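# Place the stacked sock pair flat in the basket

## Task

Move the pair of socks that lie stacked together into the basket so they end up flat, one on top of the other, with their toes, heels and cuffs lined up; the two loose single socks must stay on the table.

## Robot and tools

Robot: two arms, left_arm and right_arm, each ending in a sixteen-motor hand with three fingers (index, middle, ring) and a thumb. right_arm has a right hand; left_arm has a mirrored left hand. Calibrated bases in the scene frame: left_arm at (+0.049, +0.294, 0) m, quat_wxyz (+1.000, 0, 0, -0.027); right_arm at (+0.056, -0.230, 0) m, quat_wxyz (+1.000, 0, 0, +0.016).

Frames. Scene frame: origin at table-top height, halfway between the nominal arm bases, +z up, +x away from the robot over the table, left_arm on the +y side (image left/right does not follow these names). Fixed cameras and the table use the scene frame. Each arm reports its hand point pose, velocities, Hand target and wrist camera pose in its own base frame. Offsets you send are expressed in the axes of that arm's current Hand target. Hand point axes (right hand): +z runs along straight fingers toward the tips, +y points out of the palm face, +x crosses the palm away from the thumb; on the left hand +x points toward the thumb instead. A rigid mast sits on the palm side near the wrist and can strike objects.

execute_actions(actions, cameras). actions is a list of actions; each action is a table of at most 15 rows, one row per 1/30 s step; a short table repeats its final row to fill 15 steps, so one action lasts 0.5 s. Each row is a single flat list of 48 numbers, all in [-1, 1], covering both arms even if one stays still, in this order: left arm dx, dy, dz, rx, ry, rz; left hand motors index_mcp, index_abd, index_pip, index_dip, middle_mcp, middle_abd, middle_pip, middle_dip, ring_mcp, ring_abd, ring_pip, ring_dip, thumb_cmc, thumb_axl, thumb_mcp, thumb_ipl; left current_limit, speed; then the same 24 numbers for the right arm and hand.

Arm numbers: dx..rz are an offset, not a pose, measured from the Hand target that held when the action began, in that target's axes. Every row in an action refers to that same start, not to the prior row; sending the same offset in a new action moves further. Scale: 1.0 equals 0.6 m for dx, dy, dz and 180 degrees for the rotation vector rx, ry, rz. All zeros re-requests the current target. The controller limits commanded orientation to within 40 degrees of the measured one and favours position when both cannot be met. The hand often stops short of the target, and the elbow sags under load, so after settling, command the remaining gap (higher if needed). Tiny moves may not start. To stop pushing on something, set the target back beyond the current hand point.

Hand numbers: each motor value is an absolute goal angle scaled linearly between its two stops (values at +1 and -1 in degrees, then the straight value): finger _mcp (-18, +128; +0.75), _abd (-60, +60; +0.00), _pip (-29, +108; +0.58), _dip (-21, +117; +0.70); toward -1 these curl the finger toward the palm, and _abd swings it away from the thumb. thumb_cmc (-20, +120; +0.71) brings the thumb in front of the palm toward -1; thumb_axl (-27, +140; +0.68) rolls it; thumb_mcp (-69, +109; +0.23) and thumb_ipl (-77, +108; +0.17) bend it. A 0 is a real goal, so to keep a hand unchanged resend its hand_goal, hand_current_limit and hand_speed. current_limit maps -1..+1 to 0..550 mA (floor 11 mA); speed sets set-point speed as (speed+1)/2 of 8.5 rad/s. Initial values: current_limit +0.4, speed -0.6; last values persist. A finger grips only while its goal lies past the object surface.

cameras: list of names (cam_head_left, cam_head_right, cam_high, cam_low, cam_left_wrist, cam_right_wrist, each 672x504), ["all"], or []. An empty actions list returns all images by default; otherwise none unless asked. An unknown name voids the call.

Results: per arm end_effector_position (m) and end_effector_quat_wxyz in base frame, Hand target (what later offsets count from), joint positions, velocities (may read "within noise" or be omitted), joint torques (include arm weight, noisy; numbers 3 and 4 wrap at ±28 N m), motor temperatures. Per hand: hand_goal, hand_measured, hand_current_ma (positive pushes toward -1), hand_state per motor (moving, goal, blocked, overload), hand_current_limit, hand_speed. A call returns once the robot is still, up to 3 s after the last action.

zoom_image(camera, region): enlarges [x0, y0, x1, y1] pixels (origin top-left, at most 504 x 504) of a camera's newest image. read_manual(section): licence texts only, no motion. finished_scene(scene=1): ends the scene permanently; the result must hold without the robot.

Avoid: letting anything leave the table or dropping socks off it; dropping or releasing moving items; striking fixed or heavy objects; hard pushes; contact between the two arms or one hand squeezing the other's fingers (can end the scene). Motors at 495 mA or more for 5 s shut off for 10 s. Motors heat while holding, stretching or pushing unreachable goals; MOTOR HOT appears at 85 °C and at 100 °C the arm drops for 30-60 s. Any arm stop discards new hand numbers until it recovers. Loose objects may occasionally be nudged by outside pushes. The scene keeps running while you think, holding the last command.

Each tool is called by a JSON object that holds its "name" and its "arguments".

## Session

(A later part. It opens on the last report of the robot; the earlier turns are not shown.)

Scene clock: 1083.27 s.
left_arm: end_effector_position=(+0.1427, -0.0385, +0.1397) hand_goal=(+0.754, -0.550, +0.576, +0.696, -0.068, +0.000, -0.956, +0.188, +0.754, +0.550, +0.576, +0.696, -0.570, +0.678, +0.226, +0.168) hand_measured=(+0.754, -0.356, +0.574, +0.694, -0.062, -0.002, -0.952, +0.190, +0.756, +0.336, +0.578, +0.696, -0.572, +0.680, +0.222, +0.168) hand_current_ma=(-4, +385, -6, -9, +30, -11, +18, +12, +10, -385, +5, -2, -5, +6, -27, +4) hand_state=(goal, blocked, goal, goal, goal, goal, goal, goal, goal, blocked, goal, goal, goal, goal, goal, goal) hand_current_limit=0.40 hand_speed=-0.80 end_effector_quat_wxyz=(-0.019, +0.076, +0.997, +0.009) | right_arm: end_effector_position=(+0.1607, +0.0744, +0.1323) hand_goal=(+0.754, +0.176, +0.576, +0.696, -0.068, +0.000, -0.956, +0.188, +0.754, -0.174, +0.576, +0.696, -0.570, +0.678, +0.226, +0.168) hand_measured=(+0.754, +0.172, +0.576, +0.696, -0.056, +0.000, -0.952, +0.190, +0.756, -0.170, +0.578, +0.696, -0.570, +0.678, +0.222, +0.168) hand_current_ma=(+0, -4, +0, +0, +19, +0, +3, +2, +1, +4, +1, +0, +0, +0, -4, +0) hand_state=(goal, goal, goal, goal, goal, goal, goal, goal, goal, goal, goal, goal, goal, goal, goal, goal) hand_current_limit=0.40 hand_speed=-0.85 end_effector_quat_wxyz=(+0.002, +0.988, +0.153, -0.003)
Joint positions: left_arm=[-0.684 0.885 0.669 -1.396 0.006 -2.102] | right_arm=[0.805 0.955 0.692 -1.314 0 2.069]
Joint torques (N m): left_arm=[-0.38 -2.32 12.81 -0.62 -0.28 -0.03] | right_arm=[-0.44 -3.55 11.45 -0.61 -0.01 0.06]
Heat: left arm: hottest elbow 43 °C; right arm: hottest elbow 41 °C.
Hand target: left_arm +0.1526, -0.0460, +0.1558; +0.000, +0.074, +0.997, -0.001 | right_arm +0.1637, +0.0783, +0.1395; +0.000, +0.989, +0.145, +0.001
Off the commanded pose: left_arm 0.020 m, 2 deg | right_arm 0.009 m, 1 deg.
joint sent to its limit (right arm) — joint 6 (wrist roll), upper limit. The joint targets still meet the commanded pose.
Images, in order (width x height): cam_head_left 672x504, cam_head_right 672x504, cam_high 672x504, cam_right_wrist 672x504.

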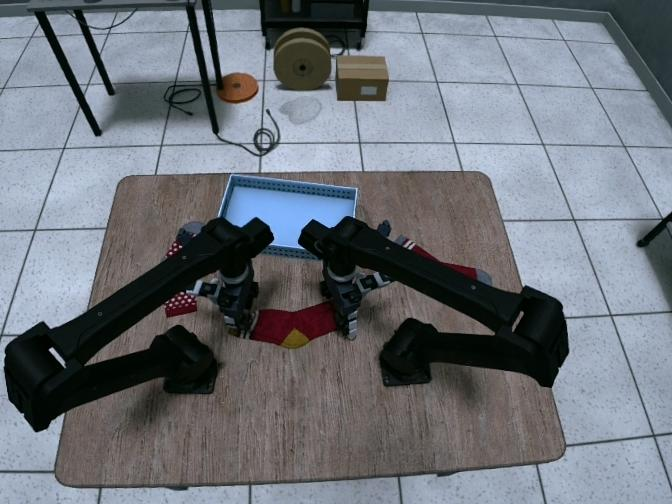

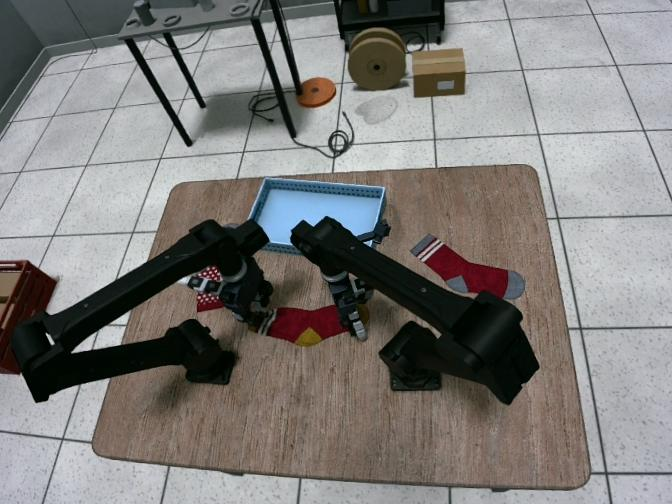

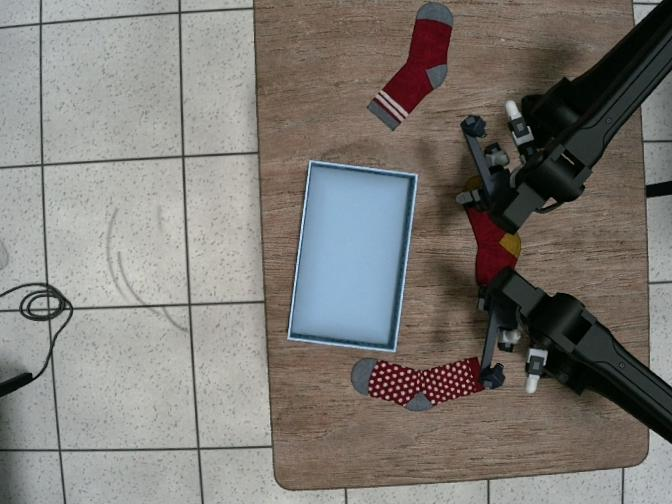

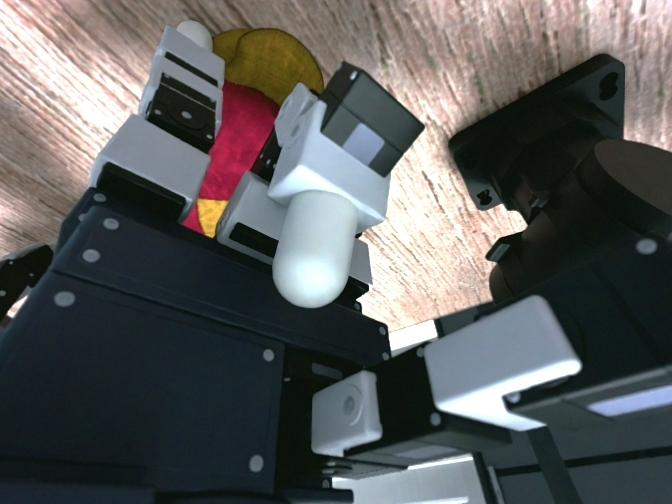

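{"name": "execute_actions", "arguments": {"actions": [], "cameras": ["cam_high","cam_right_wrist"]}}

{"name": "zoom_image", "arguments": {"camera": "cam_right_wrist", "region": [100, 0, 400, 220]}}

{"name": "zoom_image", "arguments": {"camera": "cam_high", "region": [400, 130, 560, 350]}}

Scene clock: 1121.63 s.
left_arm: end_effector_position=(+0.1427, -0.0385, +0.1397) hand_goal=(+0.754, -0.550, +0.576, +0.696, -0.068, +0.000, -0.956, +0.188, +0.754, +0.550, +0.576, +0.696, -0.570, +0.678, +0.226, +0.168) hand_measured=(+0.754, -0.356, +0.574, +0.694, -0.062, -0.002, -0.952, +0.190, +0.756, +0.336, +0.578, +0.696, -0.572, +0.680, +0.222, +0.168) hand_current_ma=(-4, +385, -6, -9, +30, -11, +18, +12, +10, -385, +5, -2, -5, +6, -27, +4) hand_state=(goal, blocked, goal, goal, goal, goal, goal, goal, goal, blocked, goal, goal, goal, goal, goal, goal) hand_current_limit=0.40 hand_speed=-0.80 end_effector_quat_wxyz=(-0.019, +0.076, +0.997, +0.009) | right_arm: end_effector_position=(+0.1607, +0.0744, +0.1323) hand_goal=(+0.754, +0.176, +0.576, +0.696, -0.068, +0.000, -0.956, +0.188, +0.754, -0.174, +0.576, +0.696, -0.570, +0.678, +0.226, +0.168) hand_measured=(+0.754, +0.172, +0.576, +0.696, -0.056, +0.000, -0.952, +0.190, +0.756, -0.170, +0.578, +0.696, -0.570, +0.678, +0.222, +0.168) hand_current_ma=(+0, -4, +0, +0, +19, +0, +3, +2, +1, +4, +1, +0, +0, +0, -4, +0) hand_state=(goal, goal, goal, goal, goal, goal, goal, goal, goal, goal, goal, goal, goal, goal, goal, goal) hand_current_limit=0.40 hand_speed=-0.85 end_effector_quat_wxyz=(+0.002, +0.988, +0.153, -0.003)
Joint positions: left_arm=[-0.684 0.885 0.669 -1.396 0.006 -2.102] | right_arm=[0.805 0.955 0.692 -1.314 0 2.069]
Joint velocities: within noise
Joint torques (N m): left_arm=[-0.38 -2.43 12.82 -0.62 -0.28 -0.04] | right_arm=[-0.73 -3.43 11.48 -0.54 0 0.06]
Motor temperatures (°C): left_arm=[31 30 43 27 28 29] | right_arm=[31 29 40 28 27 28]
Heat: left arm: hottest elbow 43 °C; right arm: hottest elbow 40 °C.
Hand target: left_arm +0.1526, -0.0460, +0.1558; +0.000, +0.074, +0.997, -0.001 | right_arm +0.1637, +0.0783, +0.1395; +0.000, +0.989, +0.145, +0.001
Off the commanded pose: left_arm 0.020 m, 2 deg | right_arm 0.009 m, 1 deg.
Images, in order (width x height): cam_high 672x504, cam_right_wrist 672x504.

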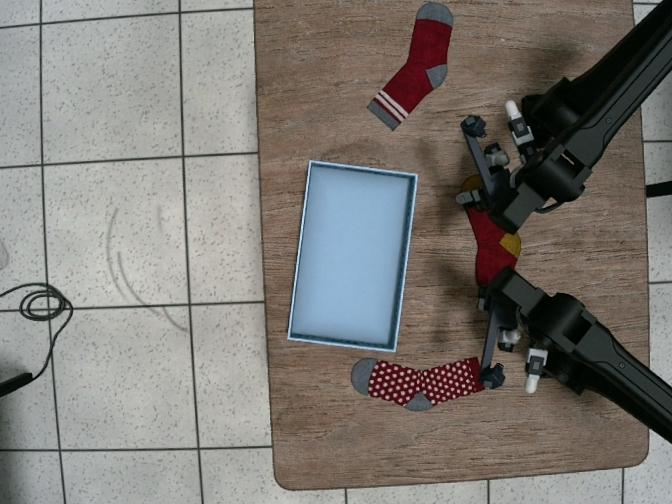

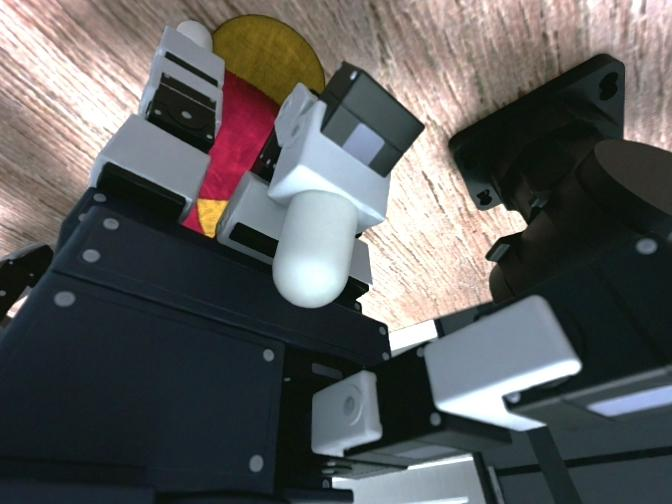

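Scaled by 1.680.

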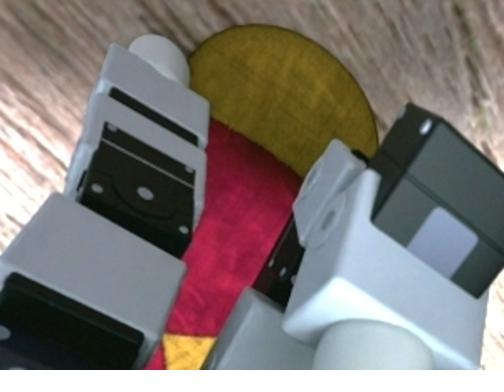

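Scaled by 2.291.

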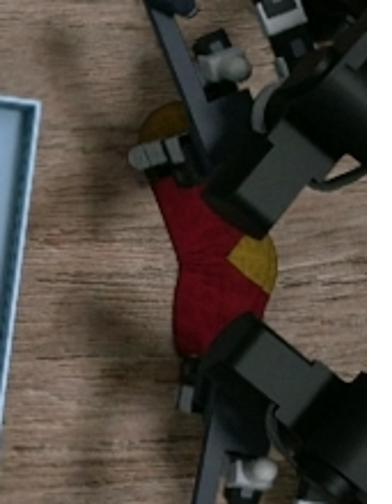

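{"name": "execute_actions", "arguments": {"actions": [[[0,0,0,0,0,0,0.754,-0.55,0.576,0.696,-0.068,0,-0.956,0.188,0.754,0.55,0.576,0.696,-0.571,0.678,0.226,0.168,0.4,-0.8,0,0,0.0158,0,0,0,0.754,0.176,0.576,0.696,-0.068,0,-0.956,0.188,0.754,-0.174,0.576,0.696,-0.571,0.678,0.226,0.168,0.4,-0.85]],[[0,0,0,0,0,0,0.754,-0.55,0.576,0.696,-0.068,0,-0.956,0.188,0.754,0.55,0.576,0.696,-0.571,0.678,0.226,0.168,0.4,-0.8,0,0,0,0,0,0,0.754,0.176,0.576,0.696,-0.068,0,-0.956,0.188,0.754,-0.174,0.576,0.696,-0.571,0.678,0.226,0.168,0.4,-0.85]]]}}

{"name": "execute_actions", "arguments": {"actions": [[[0,0,0,0,0,0,0.754,-0.55,0.576,0.696,-0.068,0,-0.956,0.188,0.754,0.55,0.576,0.696,-0.571,0.678,0.226,0.168,0.4,-0.8,0,0,0.006,0,0,0,0.754,0.176,0.576,0.696,-0.068,0,-0.956,0.188,0.754,-0.174,0.576,0.696,-0.571,0.678,0.226,0.168,0.4,-0.85]],[[0,0,0,0,0,0,0.754,-0.55,0.576,0.696,-0.068,0,-0.956,0.188,0.754,0.55,0.576,0.696,-0.571,0.678,0.226,0.168,0.4,-0.8,0,0,0,0,0,0,0.754,0.176,0.576,0.696,-0.068,0,-0.956,0.188,0.754,-0.174,0.576,0.696,-0.571,0.678,0.226,0.168,0.4,-0.85]]]}}

Scene clock: 1132.20 s.
left_arm: end_effector_position=(+0.1427, -0.0385, +0.1397) hand_goal=(+0.754, -0.550, +0.576, +0.696, -0.068, +0.000, -0.956, +0.188, +0.754, +0.550, +0.576, +0.696, -0.570, +0.678, +0.226, +0.168) hand_measured=(+0.754, -0.356, +0.574, +0.694, -0.062, -0.002, -0.952, +0.190, +0.756, +0.336, +0.578, +0.696, -0.572, +0.680, +0.222, +0.168) hand_current_ma=(-4, +385, -6, -9, +30, -11, +18, +12, +10, -385, +5, -2, -5, +6, -27, +4) hand_state=(goal, blocked, goal, goal, goal, goal, goal, goal, goal, blocked, goal, goal, goal, goal, goal, goal) hand_current_limit=0.40 hand_speed=-0.80 end_effector_quat_wxyz=(-0.019, +0.076, +0.997, +0.009) | right_arm: end_effector_position=(+0.1623, +0.0761, +0.1318) hand_goal=(+0.754, +0.176, +0.576, +0.696, -0.068, +0.000, -0.956, +0.188, +0.754, -0.174, +0.576, +0.696, -0.570, +0.678, +0.226, +0.168) hand_measured=(+0.754, +0.172, +0.576, +0.696, -0.056, +0.000, -0.952, +0.190, +0.756, -0.170, +0.578, +0.696, -0.570, +0.678, +0.222, +0.168) hand_current_ma=(+0, -4, +0, +0, +19, +0, +3, +2, +1, +4, +1, +0, +0, +0, -4, +0) hand_state=(goal, goal, goal, goal, goal, goal, goal, goal, goal, goal, goal, goal, goal, goal, goal, goal) hand_current_limit=0.40 hand_speed=-0.85 end_effector_quat_wxyz=(-0.001, +0.988, +0.153, +0.001)
Joint positions: left_arm=[-0.684 0.885 0.669 -1.396 0.006 -2.102] | right_arm=[0.805 0.955 0.692 -1.305 0 2.069]
Joint torques (N m): left_arm=[-0.44 -2.37 12.83 -0.62 -0.29 -0.03] | right_arm=[-0.5 -2.84 9.72 0.21 0 0.05]
Heat: left arm: hottest elbow 43 °C; right arm: hottest elbow 40 °C.
Hand target: left_arm +0.1526, -0.0460, +0.1558; +0.000, +0.074, +0.997, -0.001 | right_arm +0.1637, +0.0782, +0.1300; +0.000, +0.989, +0.145, +0.001
Off the commanded pose: left_arm 0.020 m, 2 deg | right_arm 0.003 m, 1 deg.
joint sent to its limit (right arm) — joint 6 (wrist roll), upper limit. The joint targets still meet the commanded pose.

Scene clock: 1133.40 s.
left_arm: end_effector_position=(+0.1427, -0.0385, +0.1397) hand_goal=(+0.754, -0.550, +0.576, +0.696, -0.068, +0.000, -0.956, +0.188, +0.754, +0.550, +0.576, +0.696, -0.570, +0.678, +0.226, +0.168) hand_measured=(+0.754, -0.356, +0.574, +0.694, -0.062, -0.002, -0.952, +0.190, +0.756, +0.336, +0.578, +0.696, -0.572, +0.680, +0.222, +0.168) hand_current_ma=(-4, +385, -6, -9, +30, -11, +18, +12, +10, -385, +5, -2, -5, +6, -27, +4) hand_state=(goal, blocked, goal, goal, goal, goal, goal, goal, goal, blocked, goal, goal, goal, goal, goal, goal) hand_current_limit=0.40 hand_speed=-0.80 end_effector_quat_wxyz=(-0.019, +0.076, +0.997, +0.009) | right_arm: end_effector_position=(+0.1642, +0.0780, +0.1310) hand_goal=(+0.754, +0.176, +0.576, +0.696, -0.068, +0.000, -0.956, +0.188, +0.754, -0.174, +0.576, +0.696, -0.570, +0.678, +0.226, +0.168) hand_measured=(+0.754, +0.172, +0.576, +0.696, -0.056, +0.000, -0.952, +0.190, +0.756, -0.170, +0.578, +0.696, -0.570, +0.678, +0.222, +0.168) hand_current_ma=(+0, -4, +0, +0, +19, +0, +3, +2, +1, +4, +1, +0, +0, +0, -4, +0) hand_state=(goal, goal, goal, goal, goal, goal, goal, goal, goal, goal, goal, goal, goal, goal, goal, goal) hand_current_limit=0.40 hand_speed=-0.85 end_effector_quat_wxyz=(-0.004, +0.988, +0.153, +0.005)
Joint positions: left_arm=[-0.684 0.885 0.669 -1.396 0.006 -2.102] | right_arm=[0.805 0.956 0.692 -1.294 0 2.069]
Joint torques (N m): left_arm=[-0.44 -2.32 12.81 -0.62 -0.29 -0.03] | right_arm=[-0.5 -2.73 9.13 0.29 0.02 0.06]
Heat: left arm: hottest elbow 43 °C; right arm: hottest elbow 40 °C.
Hand target: left_arm +0.1526, -0.0460, +0.1558; +0.000, +0.074, +0.997, -0.001 | right_arm +0.1637, +0.0783, +0.1264; +0.000, +0.989, +0.145, +0.001
Off the commanded pose: left_arm 0.020 m, 2 deg | right_arm 0.005 m, 1 deg.
joint sent to its limit (right arm) — joint 6 (wrist roll), upper limit. The joint targets still meet the commanded pose.

{"name": "execute_actions", "arguments": {"actions": [[[0,0,0,0,0,0,0.754,-0.55,0.576,0.696,-0.068,0,-0.956,0.188,0.754,0.55,0.576,0.696,-0.571,0.678,0.226,0.168,0.4,-0.8,0,0,0.004,0,0,0,0.754,0.176,0.576,0.696,-0.068,0,-0.956,0.188,0.754,-0.174,0.576,0.696,-0.571,0.678,0.226,0.168,0.4,-0.85]],[[0,0,0,0,0,0,0.754,-0.55,0.576,0.696,-0.068,0,-0.956,0.188,0.754,0.55,0.576,0.696,-0.571,0.678,0.226,0.168,0.4,-0.8,0,0,0,0,0,0,0.754,0.176,0.576,0.696,-0.068,0,-0.956,0.188,0.754,-0.174,0.576,0.696,-0.571,0.678,0.226,0.168,0.4,-0.85]]]}}

{"name": "execute_actions", "arguments": {"actions": [[[0,0,0,0,0,0,0.754,-0.55,0.576,0.696,-0.068,0,-0.956,0.188,0.754,0.55,0.576,0.696,-0.571,0.678,0.226,0.168,0.4,-0.8,0,0,0.004,0,0,0,0.754,0.176,0.576,0.696,-0.068,0,-0.956,0.188,0.754,-0.174,0.576,0.696,-0.571,0.678,0.226,0.168,0.4,-0.85]],[[0,0,0,0,0,0,0.754,-0.55,0.576,0.696,-0.068,0,-0.956,0.188,0.754,0.55,0.576,0.696,-0.571,0.678,0.226,0.168,0.4,-0.8,0,0,0,0,0,0,0.754,0.176,0.576,0.696,-0.068,0,-0.956,0.188,0.754,-0.174,0.576,0.696,-0.571,0.678,0.226,0.168,0.4,-0.85]]]}}

Scene clock: 1147.77 s.
left_arm: end_effector_position=(+0.1427, -0.0385, +0.1397) hand_goal=(+0.754, -0.550, +0.576, +0.696, -0.068, +0.000, -0.956, +0.188, +0.754, +0.550, +0.576, +0.696, -0.570, +0.678, +0.226, +0.168) hand_measured=(+0.754, -0.356, +0.574, +0.694, -0.062, -0.002, -0.952, +0.190, +0.756, +0.336, +0.578, +0.696, -0.572, +0.680, +0.222, +0.168) hand_current_ma=(-4, +385, -6, -9, +30, -11, +18, +12, +10, -385, +5, -2, -5, +6, -27, +4) hand_state=(goal, blocked, goal, goal, goal, goal, goal, goal, goal, blocked, goal, goal, goal, goal, goal, goal) hand_current_limit=0.40 hand_speed=-0.80 end_effector_quat_wxyz=(-0.019, +0.076, +0.997, +0.009) | right_arm: end_effector_position=(+0.1638, +0.0776, +0.1279) hand_goal=(+0.754, +0.176, +0.576, +0.696, -0.068, +0.000, -0.956, +0.188, +0.754, -0.174, +0.576, +0.696, -0.570, +0.678, +0.226, +0.168) hand_measured=(+0.754, +0.172, +0.576, +0.696, -0.056, +0.000, -0.952, +0.190, +0.756, -0.170, +0.578, +0.696, -0.570, +0.678, +0.222, +0.168) hand_current_ma=(+0, -4, +0, +0, +19, +0, +3, +2, +1, +4, +1, +0, +0, +0, -4, +0) hand_state=(goal, goal, goal, goal, goal, goal, goal, goal, goal, goal, goal, goal, goal, goal, goal, goal) hand_current_limit=0.40 hand_speed=-0.85 end_effector_quat_wxyz=(-0.003, +0.988, +0.153, +0.004)
Joint positions: left_arm=[-0.684 0.885 0.669 -1.396 0.006 -2.102] | right_arm=[0.805 0.959 0.685 -1.287 0 2.069]
Joint torques (N m): left_arm=[-0.44 -2.37 12.83 -0.61 -0.29 -0.03] | right_arm=[-0.5 -2.49 9.18 0.31 -0.01 0.06]
Heat: left arm: hottest elbow 43 °C; right arm: hottest elbow 39 °C.
Hand target: left_arm +0.1526, -0.0460, +0.1558; +0.000, +0.074, +0.997, -0.001 | right_arm +0.1637, +0.0783, +0.1240; +0.000, +0.989, +0.145, +0.001
Off the commanded pose: left_arm 0.020 m, 2 deg | right_arm 0.004 m, 1 deg.
joint sent to its limit (right arm) — joint 6 (wrist roll), upper limit. The joint targets still meet the commanded pose.

Scene clock: 1148.97 s.
left_arm: end_effector_position=(+0.1427, -0.0385, +0.1397) hand_goal=(+0.754, -0.550, +0.576, +0.696, -0.068, +0.000, -0.956, +0.188, +0.754, +0.550, +0.576, +0.696, -0.570, +0.678, +0.226, +0.168) hand_measured=(+0.754, -0.356, +0.574, +0.694, -0.062, -0.002, -0.952, +0.190, +0.756, +0.336, +0.578, +0.696, -0.572, +0.680, +0.222, +0.168) hand_current_ma=(-4, +385, -6, -9, +30, -11, +18, +12, +10, -385, +5, -2, -5, +6, -27, +4) hand_state=(goal, blocked, goal, goal, goal, goal, goal, goal, goal, blocked, goal, goal, goal, goal, goal, goal) hand_current_limit=0.40 hand_speed=-0.80 end_effector_quat_wxyz=(-0.019, +0.076, +0.997, +0.009) | right_arm: end_effector_position=(+0.1637, +0.0775, +0.1257) hand_goal=(+0.754, +0.176, +0.576, +0.696, -0.068, +0.000, -0.956, +0.188, +0.754, -0.174, +0.576, +0.696, -0.570, +0.678, +0.226, +0.168) hand_measured=(+0.754, +0.172, +0.576, +0.696, -0.056, +0.000, -0.952, +0.190, +0.756, -0.170, +0.578, +0.696, -0.570, +0.678, +0.222, +0.168) hand_current_ma=(+0, -4, +0, +0, +19, +0, +3, +2, +1, +3, +1, +0, +0, +0, -4, +0) hand_state=(goal, goal, goal, goal, goal, goal, goal, goal, goal, goal, goal, goal, goal, goal, goal, goal) hand_current_limit=0.40 hand_speed=-0.85 end_effector_quat_wxyz=(-0.003, +0.988, +0.153, +0.004)
Joint positions: left_arm=[-0.684 0.885 0.669 -1.396 0.006 -2.102] | right_arm=[0.805 0.961 0.68 -1.28 0 2.069]
Joint torques (N m): left_arm=[-0.5 -2.37 12.78 -0.61 -0.28 -0.03] | right_arm=[-0.56 -2.61 9.22 0.35 0 0.05]
Heat: left arm: hottest elbow 43 °C; right arm: hottest elbow 39 °C.
Hand target: left_arm +0.1526, -0.0460, +0.1558; +0.000, +0.074, +0.997, -0.001 | right_arm +0.1637, +0.0782, +0.1215; +0.000, +0.989, +0.145, +0.001
Off the commanded pose: left_arm 0.020 m, 2 deg | right_arm 0.004 m, 1 deg.
joint sent to its limit (right arm) — joint 6 (wrist roll), upper limit. The joint targets still meet the commanded pose.

{"name": "execute_actions", "arguments": {"actions": [[[0,0,0,0,0,0,0.754,-0.55,0.576,0.696,-0.068,0,-0.956,0.188,0.754,0.55,0.576,0.696,-0.571,0.678,0.226,0.168,0.4,-0.8,0,0,0.0033,0,0,0,0.754,0.176,0.576,0.696,-0.068,0,-0.956,0.188,0.754,-0.174,0.576,0.696,-0.571,0.678,0.226,0.168,0.4,-0.85]]]}}

{"name": "execute_actions", "arguments": {"actions": [[[0,0,0,0,0,0,0.754,-0.55,0.576,0.696,-0.068,0,-0.956,0.188,0.754,0.55,0.576,0.696,-0.571,0.678,0.226,0.168,0.4,-0.8,0,0,0.0033,0,0,0,0.754,0.176,0.576,0.696,-0.068,0,-0.956,0.188,0.754,-0.174,0.576,0.696,-0.571,0.678,0.226,0.168,0.4,-0.85]]]}}

{"name": "execute_actions", "arguments": {"actions": [[[0,0,0,0,0,0,0.754,-0.55,0.576,0.696,-0.068,0,-0.956,0.188,0.754,0.55,0.576,0.696,-0.571,0.678,0.226,0.168,0.4,-0.8,0,0,0.0033,0,0,0,0.754,0.176,0.576,0.696,-0.068,0,-0.956,0.188,0.754,-0.174,0.576,0.696,-0.571,0.678,0.226,0.168,0.4,-0.85]]]}}

Scene clock: 1156.83 s.
left_arm: end_effector_position=(+0.1427, -0.0385, +0.1397) hand_goal=(+0.754, -0.550, +0.576, +0.696, -0.068, +0.000, -0.956, +0.188, +0.754, +0.550, +0.576, +0.696, -0.570, +0.678, +0.226, +0.168) hand_measured=(+0.754, -0.356, +0.574, +0.694, -0.062, -0.002, -0.952, +0.190, +0.756, +0.336, +0.578, +0.696, -0.572, +0.680, +0.222, +0.168) hand_current_ma=(-4, +385, -6, -9, +30, -11, +18, +12, +10, -385, +5, -2, -5, +6, -27, +4) hand_state=(goal, blocked, goal, goal, goal, goal, goal, goal, goal, blocked, goal, goal, goal, goal, goal, goal) hand_current_limit=0.40 hand_speed=-0.80 end_effector_quat_wxyz=(-0.019, +0.076, +0.997, +0.009) | right_arm: end_effector_position=(+0.1640, +0.0778, +0.1254) hand_goal=(+0.754, +0.176, +0.576, +0.696, -0.068, +0.000, -0.956, +0.188, +0.754, -0.174, +0.576, +0.696, -0.570, +0.678, +0.226, +0.168) hand_measured=(+0.754, +0.172, +0.576, +0.696, -0.056, +0.000, -0.952, +0.190, +0.754, -0.166, +0.578, +0.696, -0.570, +0.678, +0.222, +0.168) hand_current_ma=(+0, -4, +0, +0, +19, +0, +3, +2, +0, +7, +1, +0, +0, +0, -4, +0) hand_state=(goal, goal, goal, goal, goal, goal, goal, goal, goal, goal, goal, goal, goal, goal, goal, goal) hand_current_limit=0.40 hand_speed=-0.85 end_effector_quat_wxyz=(-0.003, +0.988, +0.153, +0.005)
Joint positions: left_arm=[-0.684 0.885 0.669 -1.396 0.006 -2.102] | right_arm=[0.805 0.961 0.679 -1.277 0 2.069]
Joint torques (N m): left_arm=[-0.44 -2.32 12.82 -0.61 -0.28 -0.04] | right_arm=[-0.44 -2.61 8.87 0.49 -0.01 0.05]
Heat: left arm: hottest elbow 43 °C; right arm: hottest elbow 39 °C.
Hand target: left_arm +0.1526, -0.0460, +0.1558; +0.000, +0.074, +0.997, -0.001 | right_arm +0.1637, +0.0782, +0.1195; +0.000, +0.989, +0.145, +0.001
Off the commanded pose: left_arm 0.020 m, 2 deg | right_arm 0.006 m, 1 deg.
joint sent to its limit (right arm) — joint 6 (wrist roll), upper limit. The joint targets still meet the commanded pose.

Scene clock: 1157.53 s.
left_arm: end_effector_position=(+0.1427, -0.0385, +0.1397) hand_goal=(+0.754, -0.550, +0.576, +0.696, -0.068, +0.000, -0.956, +0.188, +0.754, +0.550, +0.576, +0.696, -0.570, +0.678, +0.226, +0.168) hand_measured=(+0.754, -0.356, +0.574, +0.694, -0.062, -0.002, -0.952, +0.190, +0.756, +0.336, +0.578, +0.696, -0.572, +0.680, +0.222, +0.168) hand_current_ma=(-4, +385, -6, -9, +30, -11, +18, +12, +10, -385, +5, -2, -5, +6, -27, +4) hand_state=(goal, blocked, goal, goal, goal, goal, goal, goal, goal, blocked, goal, goal, goal, goal, goal, goal) hand_current_limit=0.40 hand_speed=-0.80 end_effector_quat_wxyz=(-0.019, +0.076, +0.997, +0.009) | right_arm: end_effector_position=(+0.1644, +0.0782, +0.1251) hand_goal=(+0.754, +0.176, +0.576, +0.696, -0.068, +0.000, -0.956, +0.188, +0.754, -0.174, +0.576, +0.696, -0.570, +0.678, +0.226, +0.168) hand_measured=(+0.754, +0.172, +0.576, +0.696, -0.056, +0.000, -0.952, +0.190, +0.754, -0.160, +0.578, +0.696, -0.570, +0.678, +0.222, +0.168) hand_current_ma=(+0, -4, +0, +0, +19, +0, +3, +2, +0, +17, +1, +0, +0, +0, -4, +0) hand_state=(goal, goal, goal, goal, goal, goal, goal, goal, goal, goal, goal, goal, goal, goal, goal, goal) hand_current_limit=0.40 hand_speed=-0.85 end_effector_quat_wxyz=(-0.004, +0.988, +0.153, +0.005)
Joint positions: left_arm=[-0.684 0.885 0.669 -1.396 0.006 -2.102] | right_arm=[0.805 0.961 0.679 -1.275 0 2.069]
Joint torques (N m): left_arm=[-0.44 -2.43 12.82 -0.62 -0.29 -0.03] | right_arm=[-0.73 -2.26 8.59 0.65 0.01 0.05]
Heat: left arm: hottest elbow 43 °C; right arm: hottest elbow 39 °C.
Hand target: left_arm +0.1526, -0.0460, +0.1558; +0.000, +0.074, +0.997, -0.001 | right_arm +0.1637, +0.0782, +0.1176; +0.000, +0.989, +0.145, +0.001
Off the commanded pose: left_arm 0.020 m, 2 deg | right_arm 0.008 m, 1 deg.
joint sent to its limit (right arm) — joint 6 (wrist roll), upper limit. The joint targets still meet the commanded pose.

Scene clock: 1158.23 s.
left_arm: end_effector_position=(+0.1427, -0.0385, +0.1397) hand_goal=(+0.754, -0.550, +0.576, +0.696, -0.068, +0.000, -0.956, +0.188, +0.754, +0.550, +0.576, +0.696, -0.570, +0.678, +0.226, +0.168) hand_measured=(+0.754, -0.356, +0.574, +0.694, -0.062, -0.002, -0.952, +0.190, +0.756, +0.336, +0.578, +0.696, -0.572, +0.680, +0.222, +0.168) hand_current_ma=(-4, +385, -6, -9, +30, -11, +18, +12, +10, -385, +5, -2, -5, +6, -27, +4) hand_state=(goal, blocked, goal, goal, goal, goal, goal, goal, goal, blocked, goal, goal, goal, goal, goal, goal) hand_current_limit=0.40 hand_speed=-0.80 end_effector_quat_wxyz=(-0.019, +0.076, +0.997, +0.009) | right_arm: end_effector_position=(+0.1648, +0.0787, +0.1248) hand_goal=(+0.754, +0.176, +0.576, +0.696, -0.068, +0.000, -0.956, +0.188, +0.754, -0.174, +0.576, +0.696, -0.570, +0.678, +0.226, +0.168) hand_measured=(+0.754, +0.172, +0.576, +0.696, -0.056, +0.000, -0.952, +0.190, +0.752, -0.154, +0.576, +0.696, -0.570, +0.678, +0.222, +0.168) hand_current_ma=(+0, -4, +0, +0, +19, +0, +3, +2, -2, +29, +0, +0, +0, +0, -4, +0) hand_state=(goal, goal, goal, goal, goal, goal, goal, goal, goal, blocked, goal, goal, goal, goal, goal, goal) hand_current_limit=0.40 hand_speed=-0.85 end_effector_quat_wxyz=(-0.005, +0.988, +0.153, +0.007)
Joint positions: left_arm=[-0.684 0.885 0.669 -1.396 0.006 -2.102] | right_arm=[0.805 0.961 0.678 -1.272 0 2.069]
Joint torques (N m): left_arm=[-0.5 -2.43 12.81 -0.64 -0.28 -0.03] | right_arm=[-0.56 -2.14 8.31 0.73 0.01 0.05]
Heat: left arm: hottest elbow 43 °C; right arm: hottest elbow 39 °C.
Hand target: left_arm +0.1526, -0.0460, +0.1558; +0.000, +0.074, +0.997, -0.001 | right_arm +0.1638, +0.0783, +0.1156; +0.000, +0.989, +0.145, +0.001
Off the commanded pose: left_arm 0.020 m, 2 deg | right_arm 0.009 m, 1 deg.
joint sent to its limit (right arm) — joint 6 (wrist roll), upper limit. The joint targets still meet the commanded pose.

{"name": "execute_actions", "arguments": {"actions": [[[0,0,0,0,0,0,0.754,-0.55,0.576,0.696,-0.068,0,-0.956,0.188,0.754,0.55,0.576,0.696,-0.571,0.678,0.226,0.168,0.4,-0.8,-0.007,0,-0.014,0,0.0111,0,0.754,0.176,0.576,0.696,-0.068,0,-0.956,0.188,0.754,-0.174,0.576,0.696,-0.571,0.678,0.226,0.168,0.4,-0.85]],[[0,0,0,0,0,0,0.754,-0.55,0.576,0.696,-0.068,0,-0.956,0.188,0.754,0.55,0.576,0.696,-0.571,0.678,0.226,0.168,0.4,-0.8,0,0,0,0,0,0,0.754,0.176,0.576,0.696,-0.068,0,-0.956,0.188,0.754,-0.174,0.576,0.696,-0.571,0.678,0.226,0.168,0.4,-0.85]]], "cameras": ["cam_right_wrist"]}}

{"name": "zoom_image", "arguments": {"camera": "cam_right_wrist", "region": [100, 0, 400, 220]}}

Scene clock: 1182.33 s.
left_arm: end_effector_position=(+0.1427, -0.0385, +0.1397) hand_goal=(+0.754, -0.550, +0.576, +0.696, -0.068, +0.000, -0.956, +0.188, +0.754, +0.550, +0.576, +0.696, -0.570, +0.678, +0.226, +0.168) hand_measured=(+0.754, -0.356, +0.574, +0.694, -0.062, -0.002, -0.952, +0.190, +0.756, +0.336, +0.578, +0.696, -0.572, +0.680, +0.222, +0.168) hand_current_ma=(-4, +385, -6, -9, +30, -11, +18, +12, +10, -385, +5, -2, -5, +6, -27, +4) hand_state=(goal, blocked, goal, goal, goal, goal, goal, goal, goal, blocked, goal, goal, goal, goal, goal, goal) hand_current_limit=0.40 hand_speed=-0.80 end_effector_quat_wxyz=(-0.019, +0.076, +0.997, +0.009) | right_arm: end_effector_position=(+0.1624, +0.0763, +0.1247) hand_goal=(+0.754, +0.176, +0.576, +0.696, -0.068, +0.000, -0.956, +0.188, +0.754, -0.174, +0.576, +0.696, -0.570, +0.678, +0.226, +0.168) hand_measured=(+0.754, +0.170, +0.576, +0.696, -0.056, +0.000, -0.952, +0.190, +0.754, -0.168, +0.576, +0.696, -0.570, +0.678, +0.222, +0.168) hand_current_ma=(+0, -5, +0, +0, +19, +0, +3, +2, +0, +4, +0, +0, +0, +0, -4, +0) hand_state=(goal, goal, goal, goal, goal, goal, goal, goal, goal, goal, goal, goal, goal, goal, goal, goal) hand_current_limit=0.40 hand_speed=-0.85 end_effector_quat_wxyz=(-0.008, +0.988, +0.153, +0.010)
Joint positions: left_arm=[-0.684 0.885 0.669 -1.396 0.006 -2.102] | right_arm=[0.806 0.941 0.668 -1.272 0 2.069]
Joint torques (N m): left_arm=[-0.38 -2.49 12.79 -0.64 -0.28 -0.03] | right_arm=[0.67 -4.37 9.1 0.08 0.15 0.04]
Heat: left arm: hottest elbow 43 °C; right arm: hottest elbow 39 °C.
Hand target: left_arm +0.1526, -0.0460, +0.1558; +0.000, +0.074, +0.997, -0.001 | right_arm +0.1597, +0.0770, +0.1240; -0.002, +0.989, +0.145, +0.019
Off the commanded pose: left_arm 0.020 m, 2 deg | right_arm 0.003 m, 1 deg.
joint sent to its limit (right arm) — joint 6 (wrist roll), upper limit. The joint targets still meet the commanded pose.
Images, in order (width x height): cam_right_wrist 672x504.

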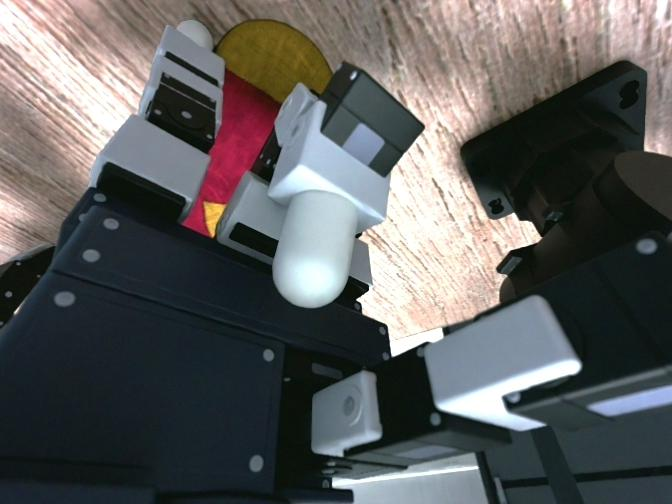

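Scaled by 1.680.

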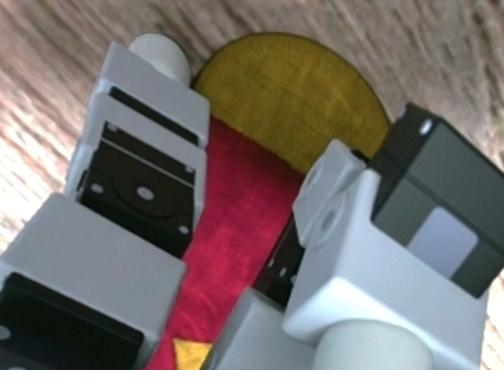

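{"name": "execute_actions", "arguments": {"actions": [], "cameras": ["cam_low","cam_head_right","cam_head_left"]}}

Scene clock: 1187.30 s.
left_arm: end_effector_position=(+0.1427, -0.0385, +0.1397) hand_goal=(+0.754, -0.550, +0.576, +0.696, -0.068, +0.000, -0.956, +0.188, +0.754, +0.550, +0.576, +0.696, -0.570, +0.678, +0.226, +0.168) hand_measured=(+0.754, -0.356, +0.574, +0.694, -0.062, -0.002, -0.952, +0.190, +0.756, +0.336, +0.578, +0.696, -0.572, +0.680, +0.222, +0.168) hand_current_ma=(-4, +385, -6, -9, +30, -11, +18, +12, +10, -385, +5, -2, -5, +6, -27, +4) hand_state=(goal, blocked, goal, goal, goal, goal, goal, goal, goal, blocked, goal, goal, goal, goal, goal, goal) hand_current_limit=0.40 hand_speed=-0.80 end_effector_quat_wxyz=(-0.019, +0.076, +0.997, +0.009) | right_arm: end_effector_position=(+0.1624, +0.0763, +0.1247) hand_goal=(+0.754, +0.176, +0.576, +0.696, -0.068, +0.000, -0.956, +0.188, +0.754, -0.174, +0.576, +0.696, -0.570, +0.678, +0.226, +0.168) hand_measured=(+0.754, +0.170, +0.576, +0.696, -0.056, +0.000, -0.952, +0.190, +0.754, -0.168, +0.576, +0.696, -0.570, +0.678, +0.222, +0.168) hand_current_ma=(+0, -5, +0, +0, +19, +0, +3, +2, +0, +4, +0, +0, +0, +0, -4, +0) hand_state=(goal, goal, goal, goal, goal, goal, goal, goal, goal, goal, goal, goal, goal, goal, goal, goal) hand_current_limit=0.40 hand_speed=-0.85 end_effector_quat_wxyz=(-0.008, +0.988, +0.153, +0.010)
Joint positions: left_arm=[-0.684 0.885 0.669 -1.396 0.006 -2.102] | right_arm=[0.806 0.941 0.668 -1.272 0 2.069]
Joint velocities: within noise
Joint torques (N m): left_arm=[-0.38 -2.37 12.83 -0.62 -0.28 -0.03] | right_arm=[0.56 -4.25 9.02 0.06 0.16 0.05]
Motor temperatures (°C): left_arm=[31 30 43 27 28 29] | right_arm=[30 29 39 28 27 28]
Heat: left arm: hottest elbow 43 °C; right arm: hottest elbow 39 °C.
Hand target: left_arm +0.1526, -0.0460, +0.1558; +0.000, +0.074, +0.997, -0.001 | right_arm +0.1597, +0.0770, +0.1240; -0.002, +0.989, +0.145, +0.019
Off the commanded pose: left_arm 0.020 m, 2 deg | right_arm 0.003 m, 1 deg.
Images, in order (width x height): cam_head_left 672x504, cam_head_right 672x504, cam_low 672x504.

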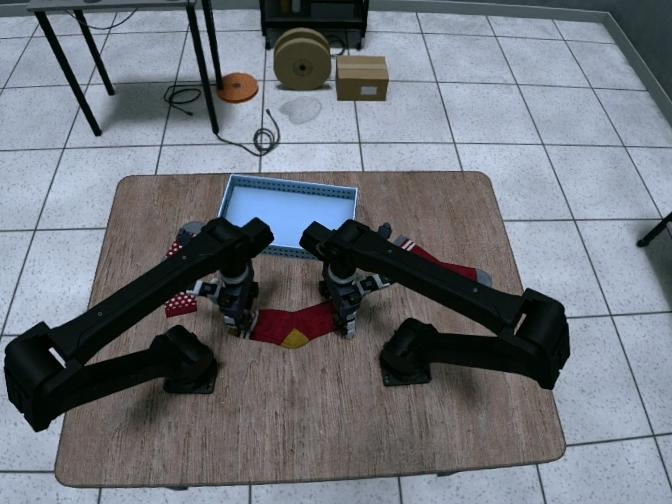

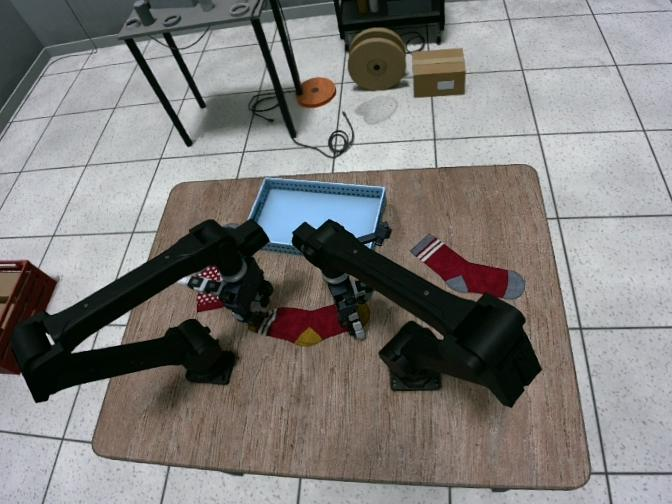

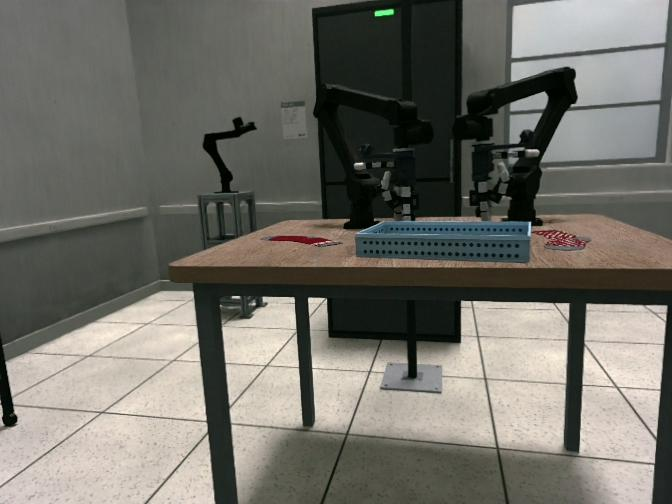

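{"name": "zoom_image", "arguments": {"camera": "cam_head_right", "region": [290, 250, 410, 360]}}

{"name": "zoom_image", "arguments": {"camera": "cam_head_left", "region": [290, 250, 410, 360]}}

{"name": "zoom_image", "arguments": {"camera": "cam_low", "region": [350, 140, 550, 240]}}

Scaled by 4.200.

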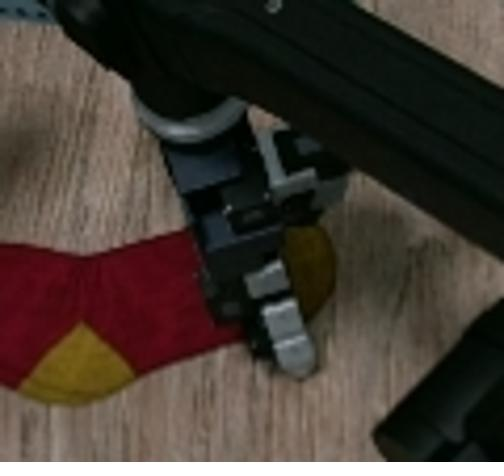

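Scaled by 4.200.

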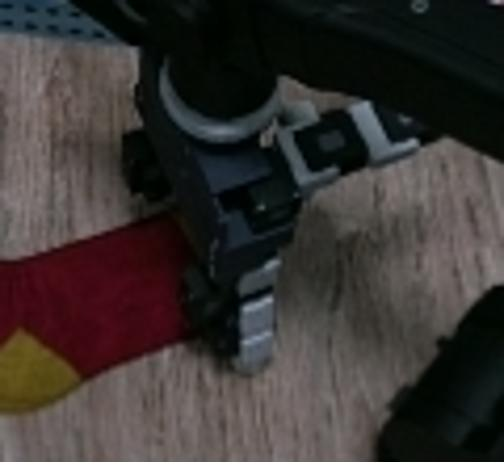

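Scaled by 2.520.

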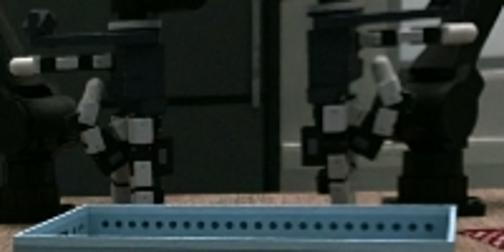

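{"name": "execute_actions", "arguments": {"actions": [[[0,0,0,0,0,0,0.754,-0.55,0.576,0.696,-0.068,0,-0.956,0.188,0.754,0.55,0.576,0.696,-0.571,0.678,0.226,0.168,0.4,-0.8,0,0,0.0033,0,0,0,0.754,0.176,0.576,0.696,-0.068,0,-0.956,0.188,0.754,-0.174,0.576,0.696,-0.571,0.678,0.226,0.168,0.4,-0.85]]]}}

{"name": "execute_actions", "arguments": {"actions": [[[0,0,0,0,0,0,0.754,-0.55,0.576,0.696,-0.068,0,-0.956,0.188,0.754,0.55,0.576,0.696,-0.571,0.678,0.226,0.168,0.4,-0.8,0,0,0.0033,0,0,0,0.754,0.176,0.576,0.696,-0.068,0,-0.956,0.188,0.754,-0.174,0.576,0.696,-0.571,0.678,0.226,0.168,0.4,-0.85]]]}}

{"name": "execute_actions", "arguments": {"actions": [[[0,0,0,0,0,0,0.754,-0.55,0.576,0.696,-0.068,0,-0.956,0.188,0.754,0.55,0.576,0.696,-0.571,0.678,0.226,0.168,0.4,-0.8,0,0,0.0033,0,0,0,0.754,0.176,0.576,0.696,-0.068,0,-0.956,0.188,0.754,-0.174,0.576,0.696,-0.571,0.678,0.226,0.168,0.4,-0.85]]]}}

Scene clock: 1203.00 s.
left_arm: end_effector_position=(+0.1427, -0.0385, +0.1397) hand_goal=(+0.754, -0.550, +0.576, +0.696, -0.068, +0.000, -0.956, +0.188, +0.754, +0.550, +0.576, +0.696, -0.570, +0.678, +0.226, +0.168) hand_measured=(+0.754, -0.356, +0.574, +0.694, -0.062, -0.002, -0.952, +0.190, +0.756, +0.336, +0.578, +0.696, -0.572, +0.680, +0.222, +0.168) hand_current_ma=(-4, +385, -6, -9, +30, -11, +18, +12, +10, -385, +5, -2, -5, +6, -27, +4) hand_state=(goal, blocked, goal, goal, goal, goal, goal, goal, goal, blocked, goal, goal, goal, goal, goal, goal) hand_current_limit=0.40 hand_speed=-0.80 end_effector_quat_wxyz=(-0.019, +0.076, +0.997, +0.009) | right_arm: end_effector_position=(+0.1623, +0.0762, +0.1246) hand_goal=(+0.754, +0.176, +0.576, +0.696, -0.068, +0.000, -0.956, +0.188, +0.754, -0.174, +0.576, +0.696, -0.570, +0.678, +0.226, +0.168) hand_measured=(+0.754, +0.170, +0.576, +0.696, -0.056, +0.000, -0.952, +0.190, +0.754, -0.168, +0.576, +0.696, -0.570, +0.678, +0.222, +0.168) hand_current_ma=(+0, -5, +0, +0, +19, +0, +3, +2, +0, +4, +0, +0, +0, +0, -4, +0) hand_state=(goal, goal, goal, goal, goal, goal, goal, goal, goal, goal, goal, goal, goal, goal, goal, goal) hand_current_limit=0.40 hand_speed=-0.85 end_effector_quat_wxyz=(-0.008, +0.988, +0.153, +0.010)
Joint positions: left_arm=[-0.684 0.885 0.669 -1.396 0.006 -2.102] | right_arm=[0.806 0.941 0.668 -1.272 0 2.069]
Joint torques (N m): left_arm=[-0.38 -2.32 12.81 -0.62 -0.28 -0.03] | right_arm=[0.32 -4.19 8.73 0.35 0.17 0.05]
Heat: left arm: hottest elbow 44 °C; right arm: hottest elbow 39 °C.
Hand target: left_arm +0.1526, -0.0460, +0.1558; +0.000, +0.074, +0.997, -0.001 | right_arm +0.1597, +0.0770, +0.1221; -0.002, +0.989, +0.145, +0.018
Off the commanded pose: left_arm 0.020 m, 2 deg | right_arm 0.004 m, 1 deg.
joint sent to its limit (right arm) — joint 6 (wrist roll), upper limit. The joint targets still meet the commanded pose.

Scene clock: 1203.70 s.
left_arm: end_effector_position=(+0.1427, -0.0385, +0.1397) hand_goal=(+0.754, -0.550, +0.576, +0.696, -0.068, +0.000, -0.956, +0.188, +0.754, +0.550, +0.576, +0.696, -0.570, +0.678, +0.226, +0.168) hand_measured=(+0.754, -0.356, +0.574, +0.694, -0.062, -0.002, -0.952, +0.190, +0.756, +0.336, +0.578, +0.696, -0.572, +0.680, +0.222, +0.168) hand_current_ma=(-4, +385, -6, -9, +30, -11, +18, +12, +10, -385, +5, -2, -5, +6, -27, +4) hand_state=(goal, blocked, goal, goal, goal, goal, goal, goal, goal, blocked, goal, goal, goal, goal, goal, goal) hand_current_limit=0.40 hand_speed=-0.80 end_effector_quat_wxyz=(-0.019, +0.076, +0.997, +0.009) | right_arm: end_effector_position=(+0.1626, +0.0765, +0.1242) hand_goal=(+0.754, +0.176, +0.576, +0.696, -0.068, +0.000, -0.956, +0.188, +0.754, -0.174, +0.576, +0.696, -0.570, +0.678, +0.226, +0.168) hand_measured=(+0.754, +0.176, +0.576, +0.696, -0.056, +0.000, -0.952, +0.190, +0.754, -0.168, +0.576, +0.696, -0.570, +0.678, +0.222, +0.168) hand_current_ma=(+0, +0, +0, +0, +19, +0, +3, +2, +0, +4, +0, +0, +0, +0, -4, +0) hand_state=(goal, goal, goal, goal, goal, goal, goal, goal, goal, goal, goal, goal, goal, goal, goal, goal) hand_current_limit=0.40 hand_speed=-0.85 end_effector_quat_wxyz=(-0.008, +0.988, +0.153, +0.011)
Joint positions: left_arm=[-0.684 0.885 0.669 -1.396 0.006 -2.102] | right_arm=[0.806 0.941 0.667 -1.269 0 2.069]
Joint torques (N m): left_arm=[-0.44 -2.32 12.83 -0.62 -0.28 -0.03] | right_arm=[0.38 -3.96 8.43 0.46 0.17 0.05]
Heat: left arm: hottest elbow 44 °C; right arm: hottest elbow 39 °C.
Hand target: left_arm +0.1526, -0.0460, +0.1558; +0.000, +0.074, +0.997, -0.001 | right_arm +0.1598, +0.0770, +0.1200; -0.002, +0.989, +0.145, +0.018
Off the commanded pose: left_arm 0.020 m, 2 deg | right_arm 0.005 m, 1 deg.
joint sent to its limit (right arm) — joint 6 (wrist roll), upper limit. The joint targets still meet the commanded pose.

Scene clock: 1204.40 s.
left_arm: end_effector_position=(+0.1427, -0.0385, +0.1397) hand_goal=(+0.754, -0.550, +0.576, +0.696, -0.068, +0.000, -0.956, +0.188, +0.754, +0.550, +0.576, +0.696, -0.570, +0.678, +0.226, +0.168) hand_measured=(+0.754, -0.356, +0.574, +0.694, -0.062, -0.002, -0.952, +0.190, +0.756, +0.336, +0.578, +0.696, -0.572, +0.680, +0.222, +0.168) hand_current_ma=(-4, +385, -6, -9, +30, -11, +18, +12, +10, -385, +5, -2, -5, +6, -27, +4) hand_state=(goal, blocked, goal, goal, goal, goal, goal, goal, goal, blocked, goal, goal, goal, goal, goal, goal) hand_current_limit=0.40 hand_speed=-0.80 end_effector_quat_wxyz=(-0.019, +0.076, +0.997, +0.009) | right_arm: end_effector_position=(+0.1629, +0.0769, +0.1239) hand_goal=(+0.754, +0.176, +0.576, +0.696, -0.068, +0.000, -0.956, +0.188, +0.754, -0.174, +0.576, +0.696, -0.570, +0.678, +0.226, +0.168) hand_measured=(+0.752, +0.184, +0.576, +0.696, -0.056, +0.000, -0.952, +0.190, +0.754, -0.168, +0.576, +0.696, -0.570, +0.678, +0.222, +0.168) hand_current_ma=(-1, +7, +0, +0, +19, +0, +3, +2, +0, +4, +0, +0, +0, +0, -4, +0) hand_state=(goal, goal, goal, goal, goal, goal, goal, goal, goal, goal, goal, goal, goal, goal, goal, goal) hand_current_limit=0.40 hand_speed=-0.85 end_effector_quat_wxyz=(-0.009, +0.988, +0.153, +0.012)
Joint positions: left_arm=[-0.684 0.885 0.669 -1.396 0.006 -2.102] | right_arm=[0.806 0.941 0.667 -1.266 0 2.069]
Joint torques (N m): left_arm=[-0.5 -2.37 12.81 -0.62 -0.29 -0.03] | right_arm=[0.56 -3.78 8.09 0.64 0.17 0.05]
Heat: left arm: hottest elbow 44 °C; right arm: hottest elbow 39 °C.
Hand target: left_arm +0.1526, -0.0460, +0.1558; +0.000, +0.074, +0.997, -0.001 | right_arm +0.1598, +0.0771, +0.1180; -0.002, +0.989, +0.145, +0.018
Off the commanded pose: left_arm 0.020 m, 2 deg | right_arm 0.007 m, 1 deg.
joint sent to its limit (right arm) — joint 6 (wrist roll), upper limit. The joint targets still meet the commanded pose.

{"name": "execute_actions", "arguments": {"actions": [[[0,0,0,0,0,0,0.754,-0.55,0.576,0.696,-0.068,0,-0.956,0.188,0.754,0.55,0.576,0.696,-0.571,0.678,0.226,0.168,0.4,-0.8,0,0,-0.0067,0,0,0,0.754,0.12,0.576,0.696,-0.068,0,-0.956,0.188,0.754,-0.12,0.576,0.696,-0.571,0.678,0.226,0.168,0.4,-0.88]],[[0,0,0,0,0,0,0.754,-0.55,0.576,0.696,-0.068,0,-0.956,0.188,0.754,0.55,0.576,0.696,-0.571,0.678,0.226,0.168,0.4,-0.8,0,0,0,0,0,0,0.754,0.05,0.576,0.696,-0.068,0,-0.956,0.188,0.754,-0.05,0.576,0.696,-0.571,0.678,0.226,0.168,0.4,-0.88]]]}}

{"name": "execute_actions", "arguments": {"actions": [[[0,0,0,0,0,0,0.754,-0.55,0.576,0.696,-0.068,0,-0.956,0.188,0.754,0.55,0.576,0.696,-0.571,0.678,0.226,0.168,0.4,-0.8,0,0,0,0,0,0,0.754,-0.05,0.576,0.696,-0.068,0,-0.956,0.188,0.754,0.05,0.576,0.696,-0.571,0.678,0.226,0.168,0.4,-0.88]]], "cameras": ["cam_right_wrist","cam_head_right"]}}

{"name": "zoom_image", "arguments": {"camera": "cam_right_wrist", "region": [100, 0, 400, 220]}}

{"name": "zoom_image", "arguments": {"camera": "cam_head_right", "region": [290, 250, 410, 360]}}

Scene clock: 1225.57 s.
left_arm: end_effector_position=(+0.1427, -0.0385, +0.1397) hand_goal=(+0.754, -0.550, +0.576, +0.696, -0.068, +0.000, -0.956, +0.188, +0.754, +0.550, +0.576, +0.696, -0.570, +0.678, +0.226, +0.168) hand_measured=(+0.754, -0.356, +0.574, +0.694, -0.062, -0.002, -0.952, +0.190, +0.756, +0.336, +0.578, +0.696, -0.572, +0.680, +0.222, +0.168) hand_current_ma=(-4, +385, -6, -9, +30, -11, +18, +12, +10, -385, +5, -2, -5, +6, -27, +4) hand_state=(goal, blocked, goal, goal, goal, goal, goal, goal, goal, blocked, goal, goal, goal, goal, goal, goal) hand_current_limit=0.40 hand_speed=-0.80 end_effector_quat_wxyz=(-0.019, +0.076, +0.997, +0.009) | right_arm: end_effector_position=(+0.1628, +0.0770, +0.1243) hand_goal=(+0.754, +0.050, +0.576, +0.696, -0.068, +0.000, -0.956, +0.188, +0.754, -0.050, +0.576, +0.696, -0.570, +0.678, +0.226, +0.168) hand_measured=(+0.750, +0.170, +0.576, +0.696, -0.056, +0.000, -0.952, +0.190, +0.754, -0.104, +0.576, +0.696, -0.570, +0.678, +0.222, +0.168) hand_current_ma=(-4, +330, +0, +0, +19, +0, +3, +2, +0, -111, +0, +0, +0, +0, -4, +0) hand_state=(goal, blocked, goal, goal, goal, goal, goal, goal, goal, blocked, goal, goal, goal, goal, goal, goal) hand_current_limit=0.40 hand_speed=-0.88 end_effector_quat_wxyz=(-0.010, +0.988, +0.154, +0.013)
Joint positions: left_arm=[-0.684 0.885 0.669 -1.396 0.006 -2.102] | right_arm=[0.807 0.939 0.667 -1.267 0 2.069]
Joint torques (N m): left_arm=[-0.38 -2.37 12.82 -0.65 -0.28 -0.03] | right_arm=[0.5 -4.07 8.9 0.1 0.18 0.05]
Heat: left arm: hottest elbow 44 °C; right arm: hottest elbow 39 °C.
Hand target: left_arm +0.1526, -0.0460, +0.1558; +0.000, +0.074, +0.997, -0.001 | right_arm +0.1597, +0.0770, +0.1221; -0.002, +0.989, +0.145, +0.019
Off the commanded pose: left_arm 0.020 m, 2 deg | right_arm 0.004 m, 1 deg.
joint sent to its limit (right arm) — joint 6 (wrist roll), upper limit. The joint targets still meet the commanded pose.

Scene clock: 1226.27 s.
left_arm: end_effector_position=(+0.1427, -0.0385, +0.1397) hand_goal=(+0.754, -0.550, +0.576, +0.696, -0.068, +0.000, -0.956, +0.188, +0.754, +0.550, +0.576, +0.696, -0.570, +0.678, +0.226, +0.168) hand_measured=(+0.754, -0.356, +0.574, +0.694, -0.062, -0.002, -0.952, +0.190, +0.756, +0.336, +0.578, +0.696, -0.572, +0.680, +0.222, +0.168) hand_current_ma=(-4, +385, -6, -9, +30, -11, +18, +12, +10, -385, +5, -2, -5, +6, -27, +4) hand_state=(goal, blocked, goal, goal, goal, goal, goal, goal, goal, blocked, goal, goal, goal, goal, goal, goal) hand_current_limit=0.40 hand_speed=-0.80 end_effector_quat_wxyz=(-0.019, +0.076, +0.997, +0.009) | right_arm: end_effector_position=(+0.1628, +0.0771, +0.1245) hand_goal=(+0.754, -0.050, +0.576, +0.696, -0.068, +0.000, -0.956, +0.188, +0.754, +0.050, +0.576, +0.696, -0.570, +0.678, +0.226, +0.168) hand_measured=(+0.750, +0.142, +0.576, +0.696, -0.056, +0.000, -0.952, +0.190, +0.754, -0.020, +0.576, +0.696, -0.570, +0.678, +0.222, +0.168) hand_current_ma=(-4, +385, +0, +0, +19, +0, +3, +2, +0, -155, +0, +0, +0, +0, -4, +0) hand_state=(goal, blocked, goal, goal, goal, goal, goal, goal, goal, blocked, goal, goal, goal, goal, goal, goal) hand_current_limit=0.40 hand_speed=-0.88 end_effector_quat_wxyz=(-0.010, +0.988, +0.154, +0.014)
Joint positions: left_arm=[-0.684 0.885 0.669 -1.396 0.006 -2.102] | right_arm=[0.807 0.937 0.667 -1.267 0 2.069]
Joint torques (N m): left_arm=[-0.32 -2.49 12.81 -0.61 -0.28 -0.03] | right_arm=[0.62 -3.66 8.88 0.13 0.19 0.06]
Heat: left arm: hottest elbow 44 °C; right arm: hottest elbow 39 °C.
Hand target: left_arm +0.1526, -0.0460, +0.1558; +0.000, +0.074, +0.997, -0.001 | right_arm +0.1597, +0.0770, +0.1220; -0.002, +0.989, +0.145, +0.018
Off the commanded pose: left_arm 0.020 m, 2 deg | right_arm 0.004 m, 1 deg.
joint sent to its limit (right arm) — joint 6 (wrist roll), upper limit. The joint targets still meet the commanded pose.
Images, in order (width x height): cam_head_right 672x504, cam_right_wrist 672x504.

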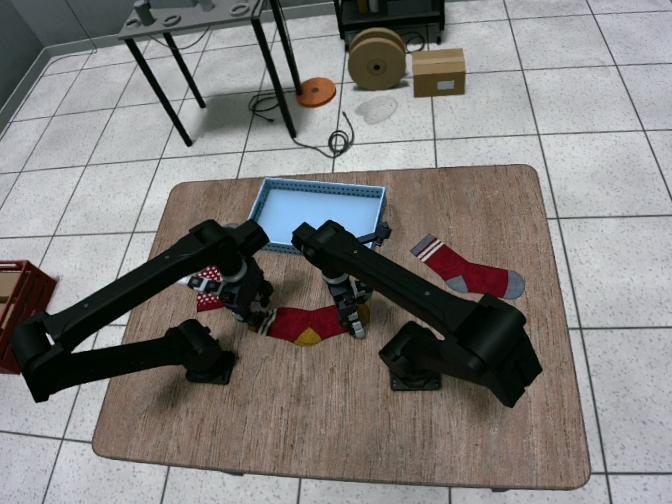

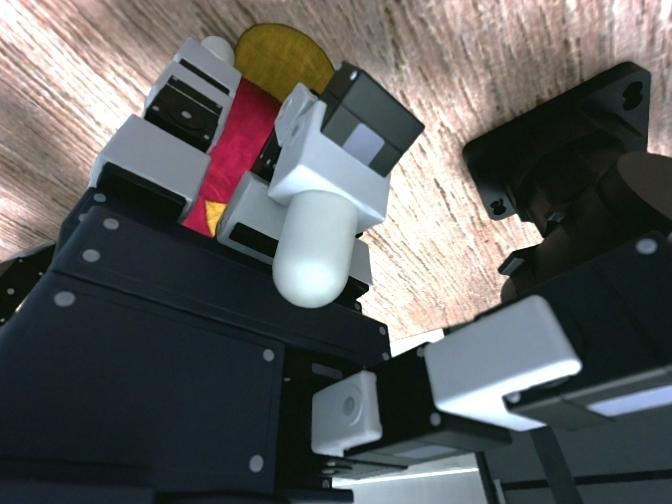

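Scaled by 1.680.

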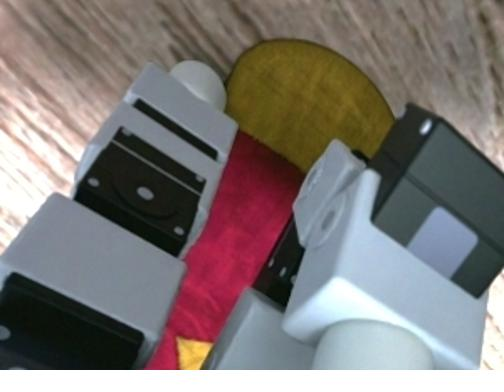

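Scaled by 4.200.

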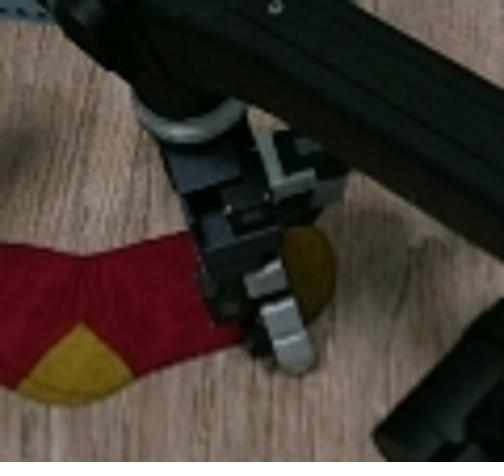

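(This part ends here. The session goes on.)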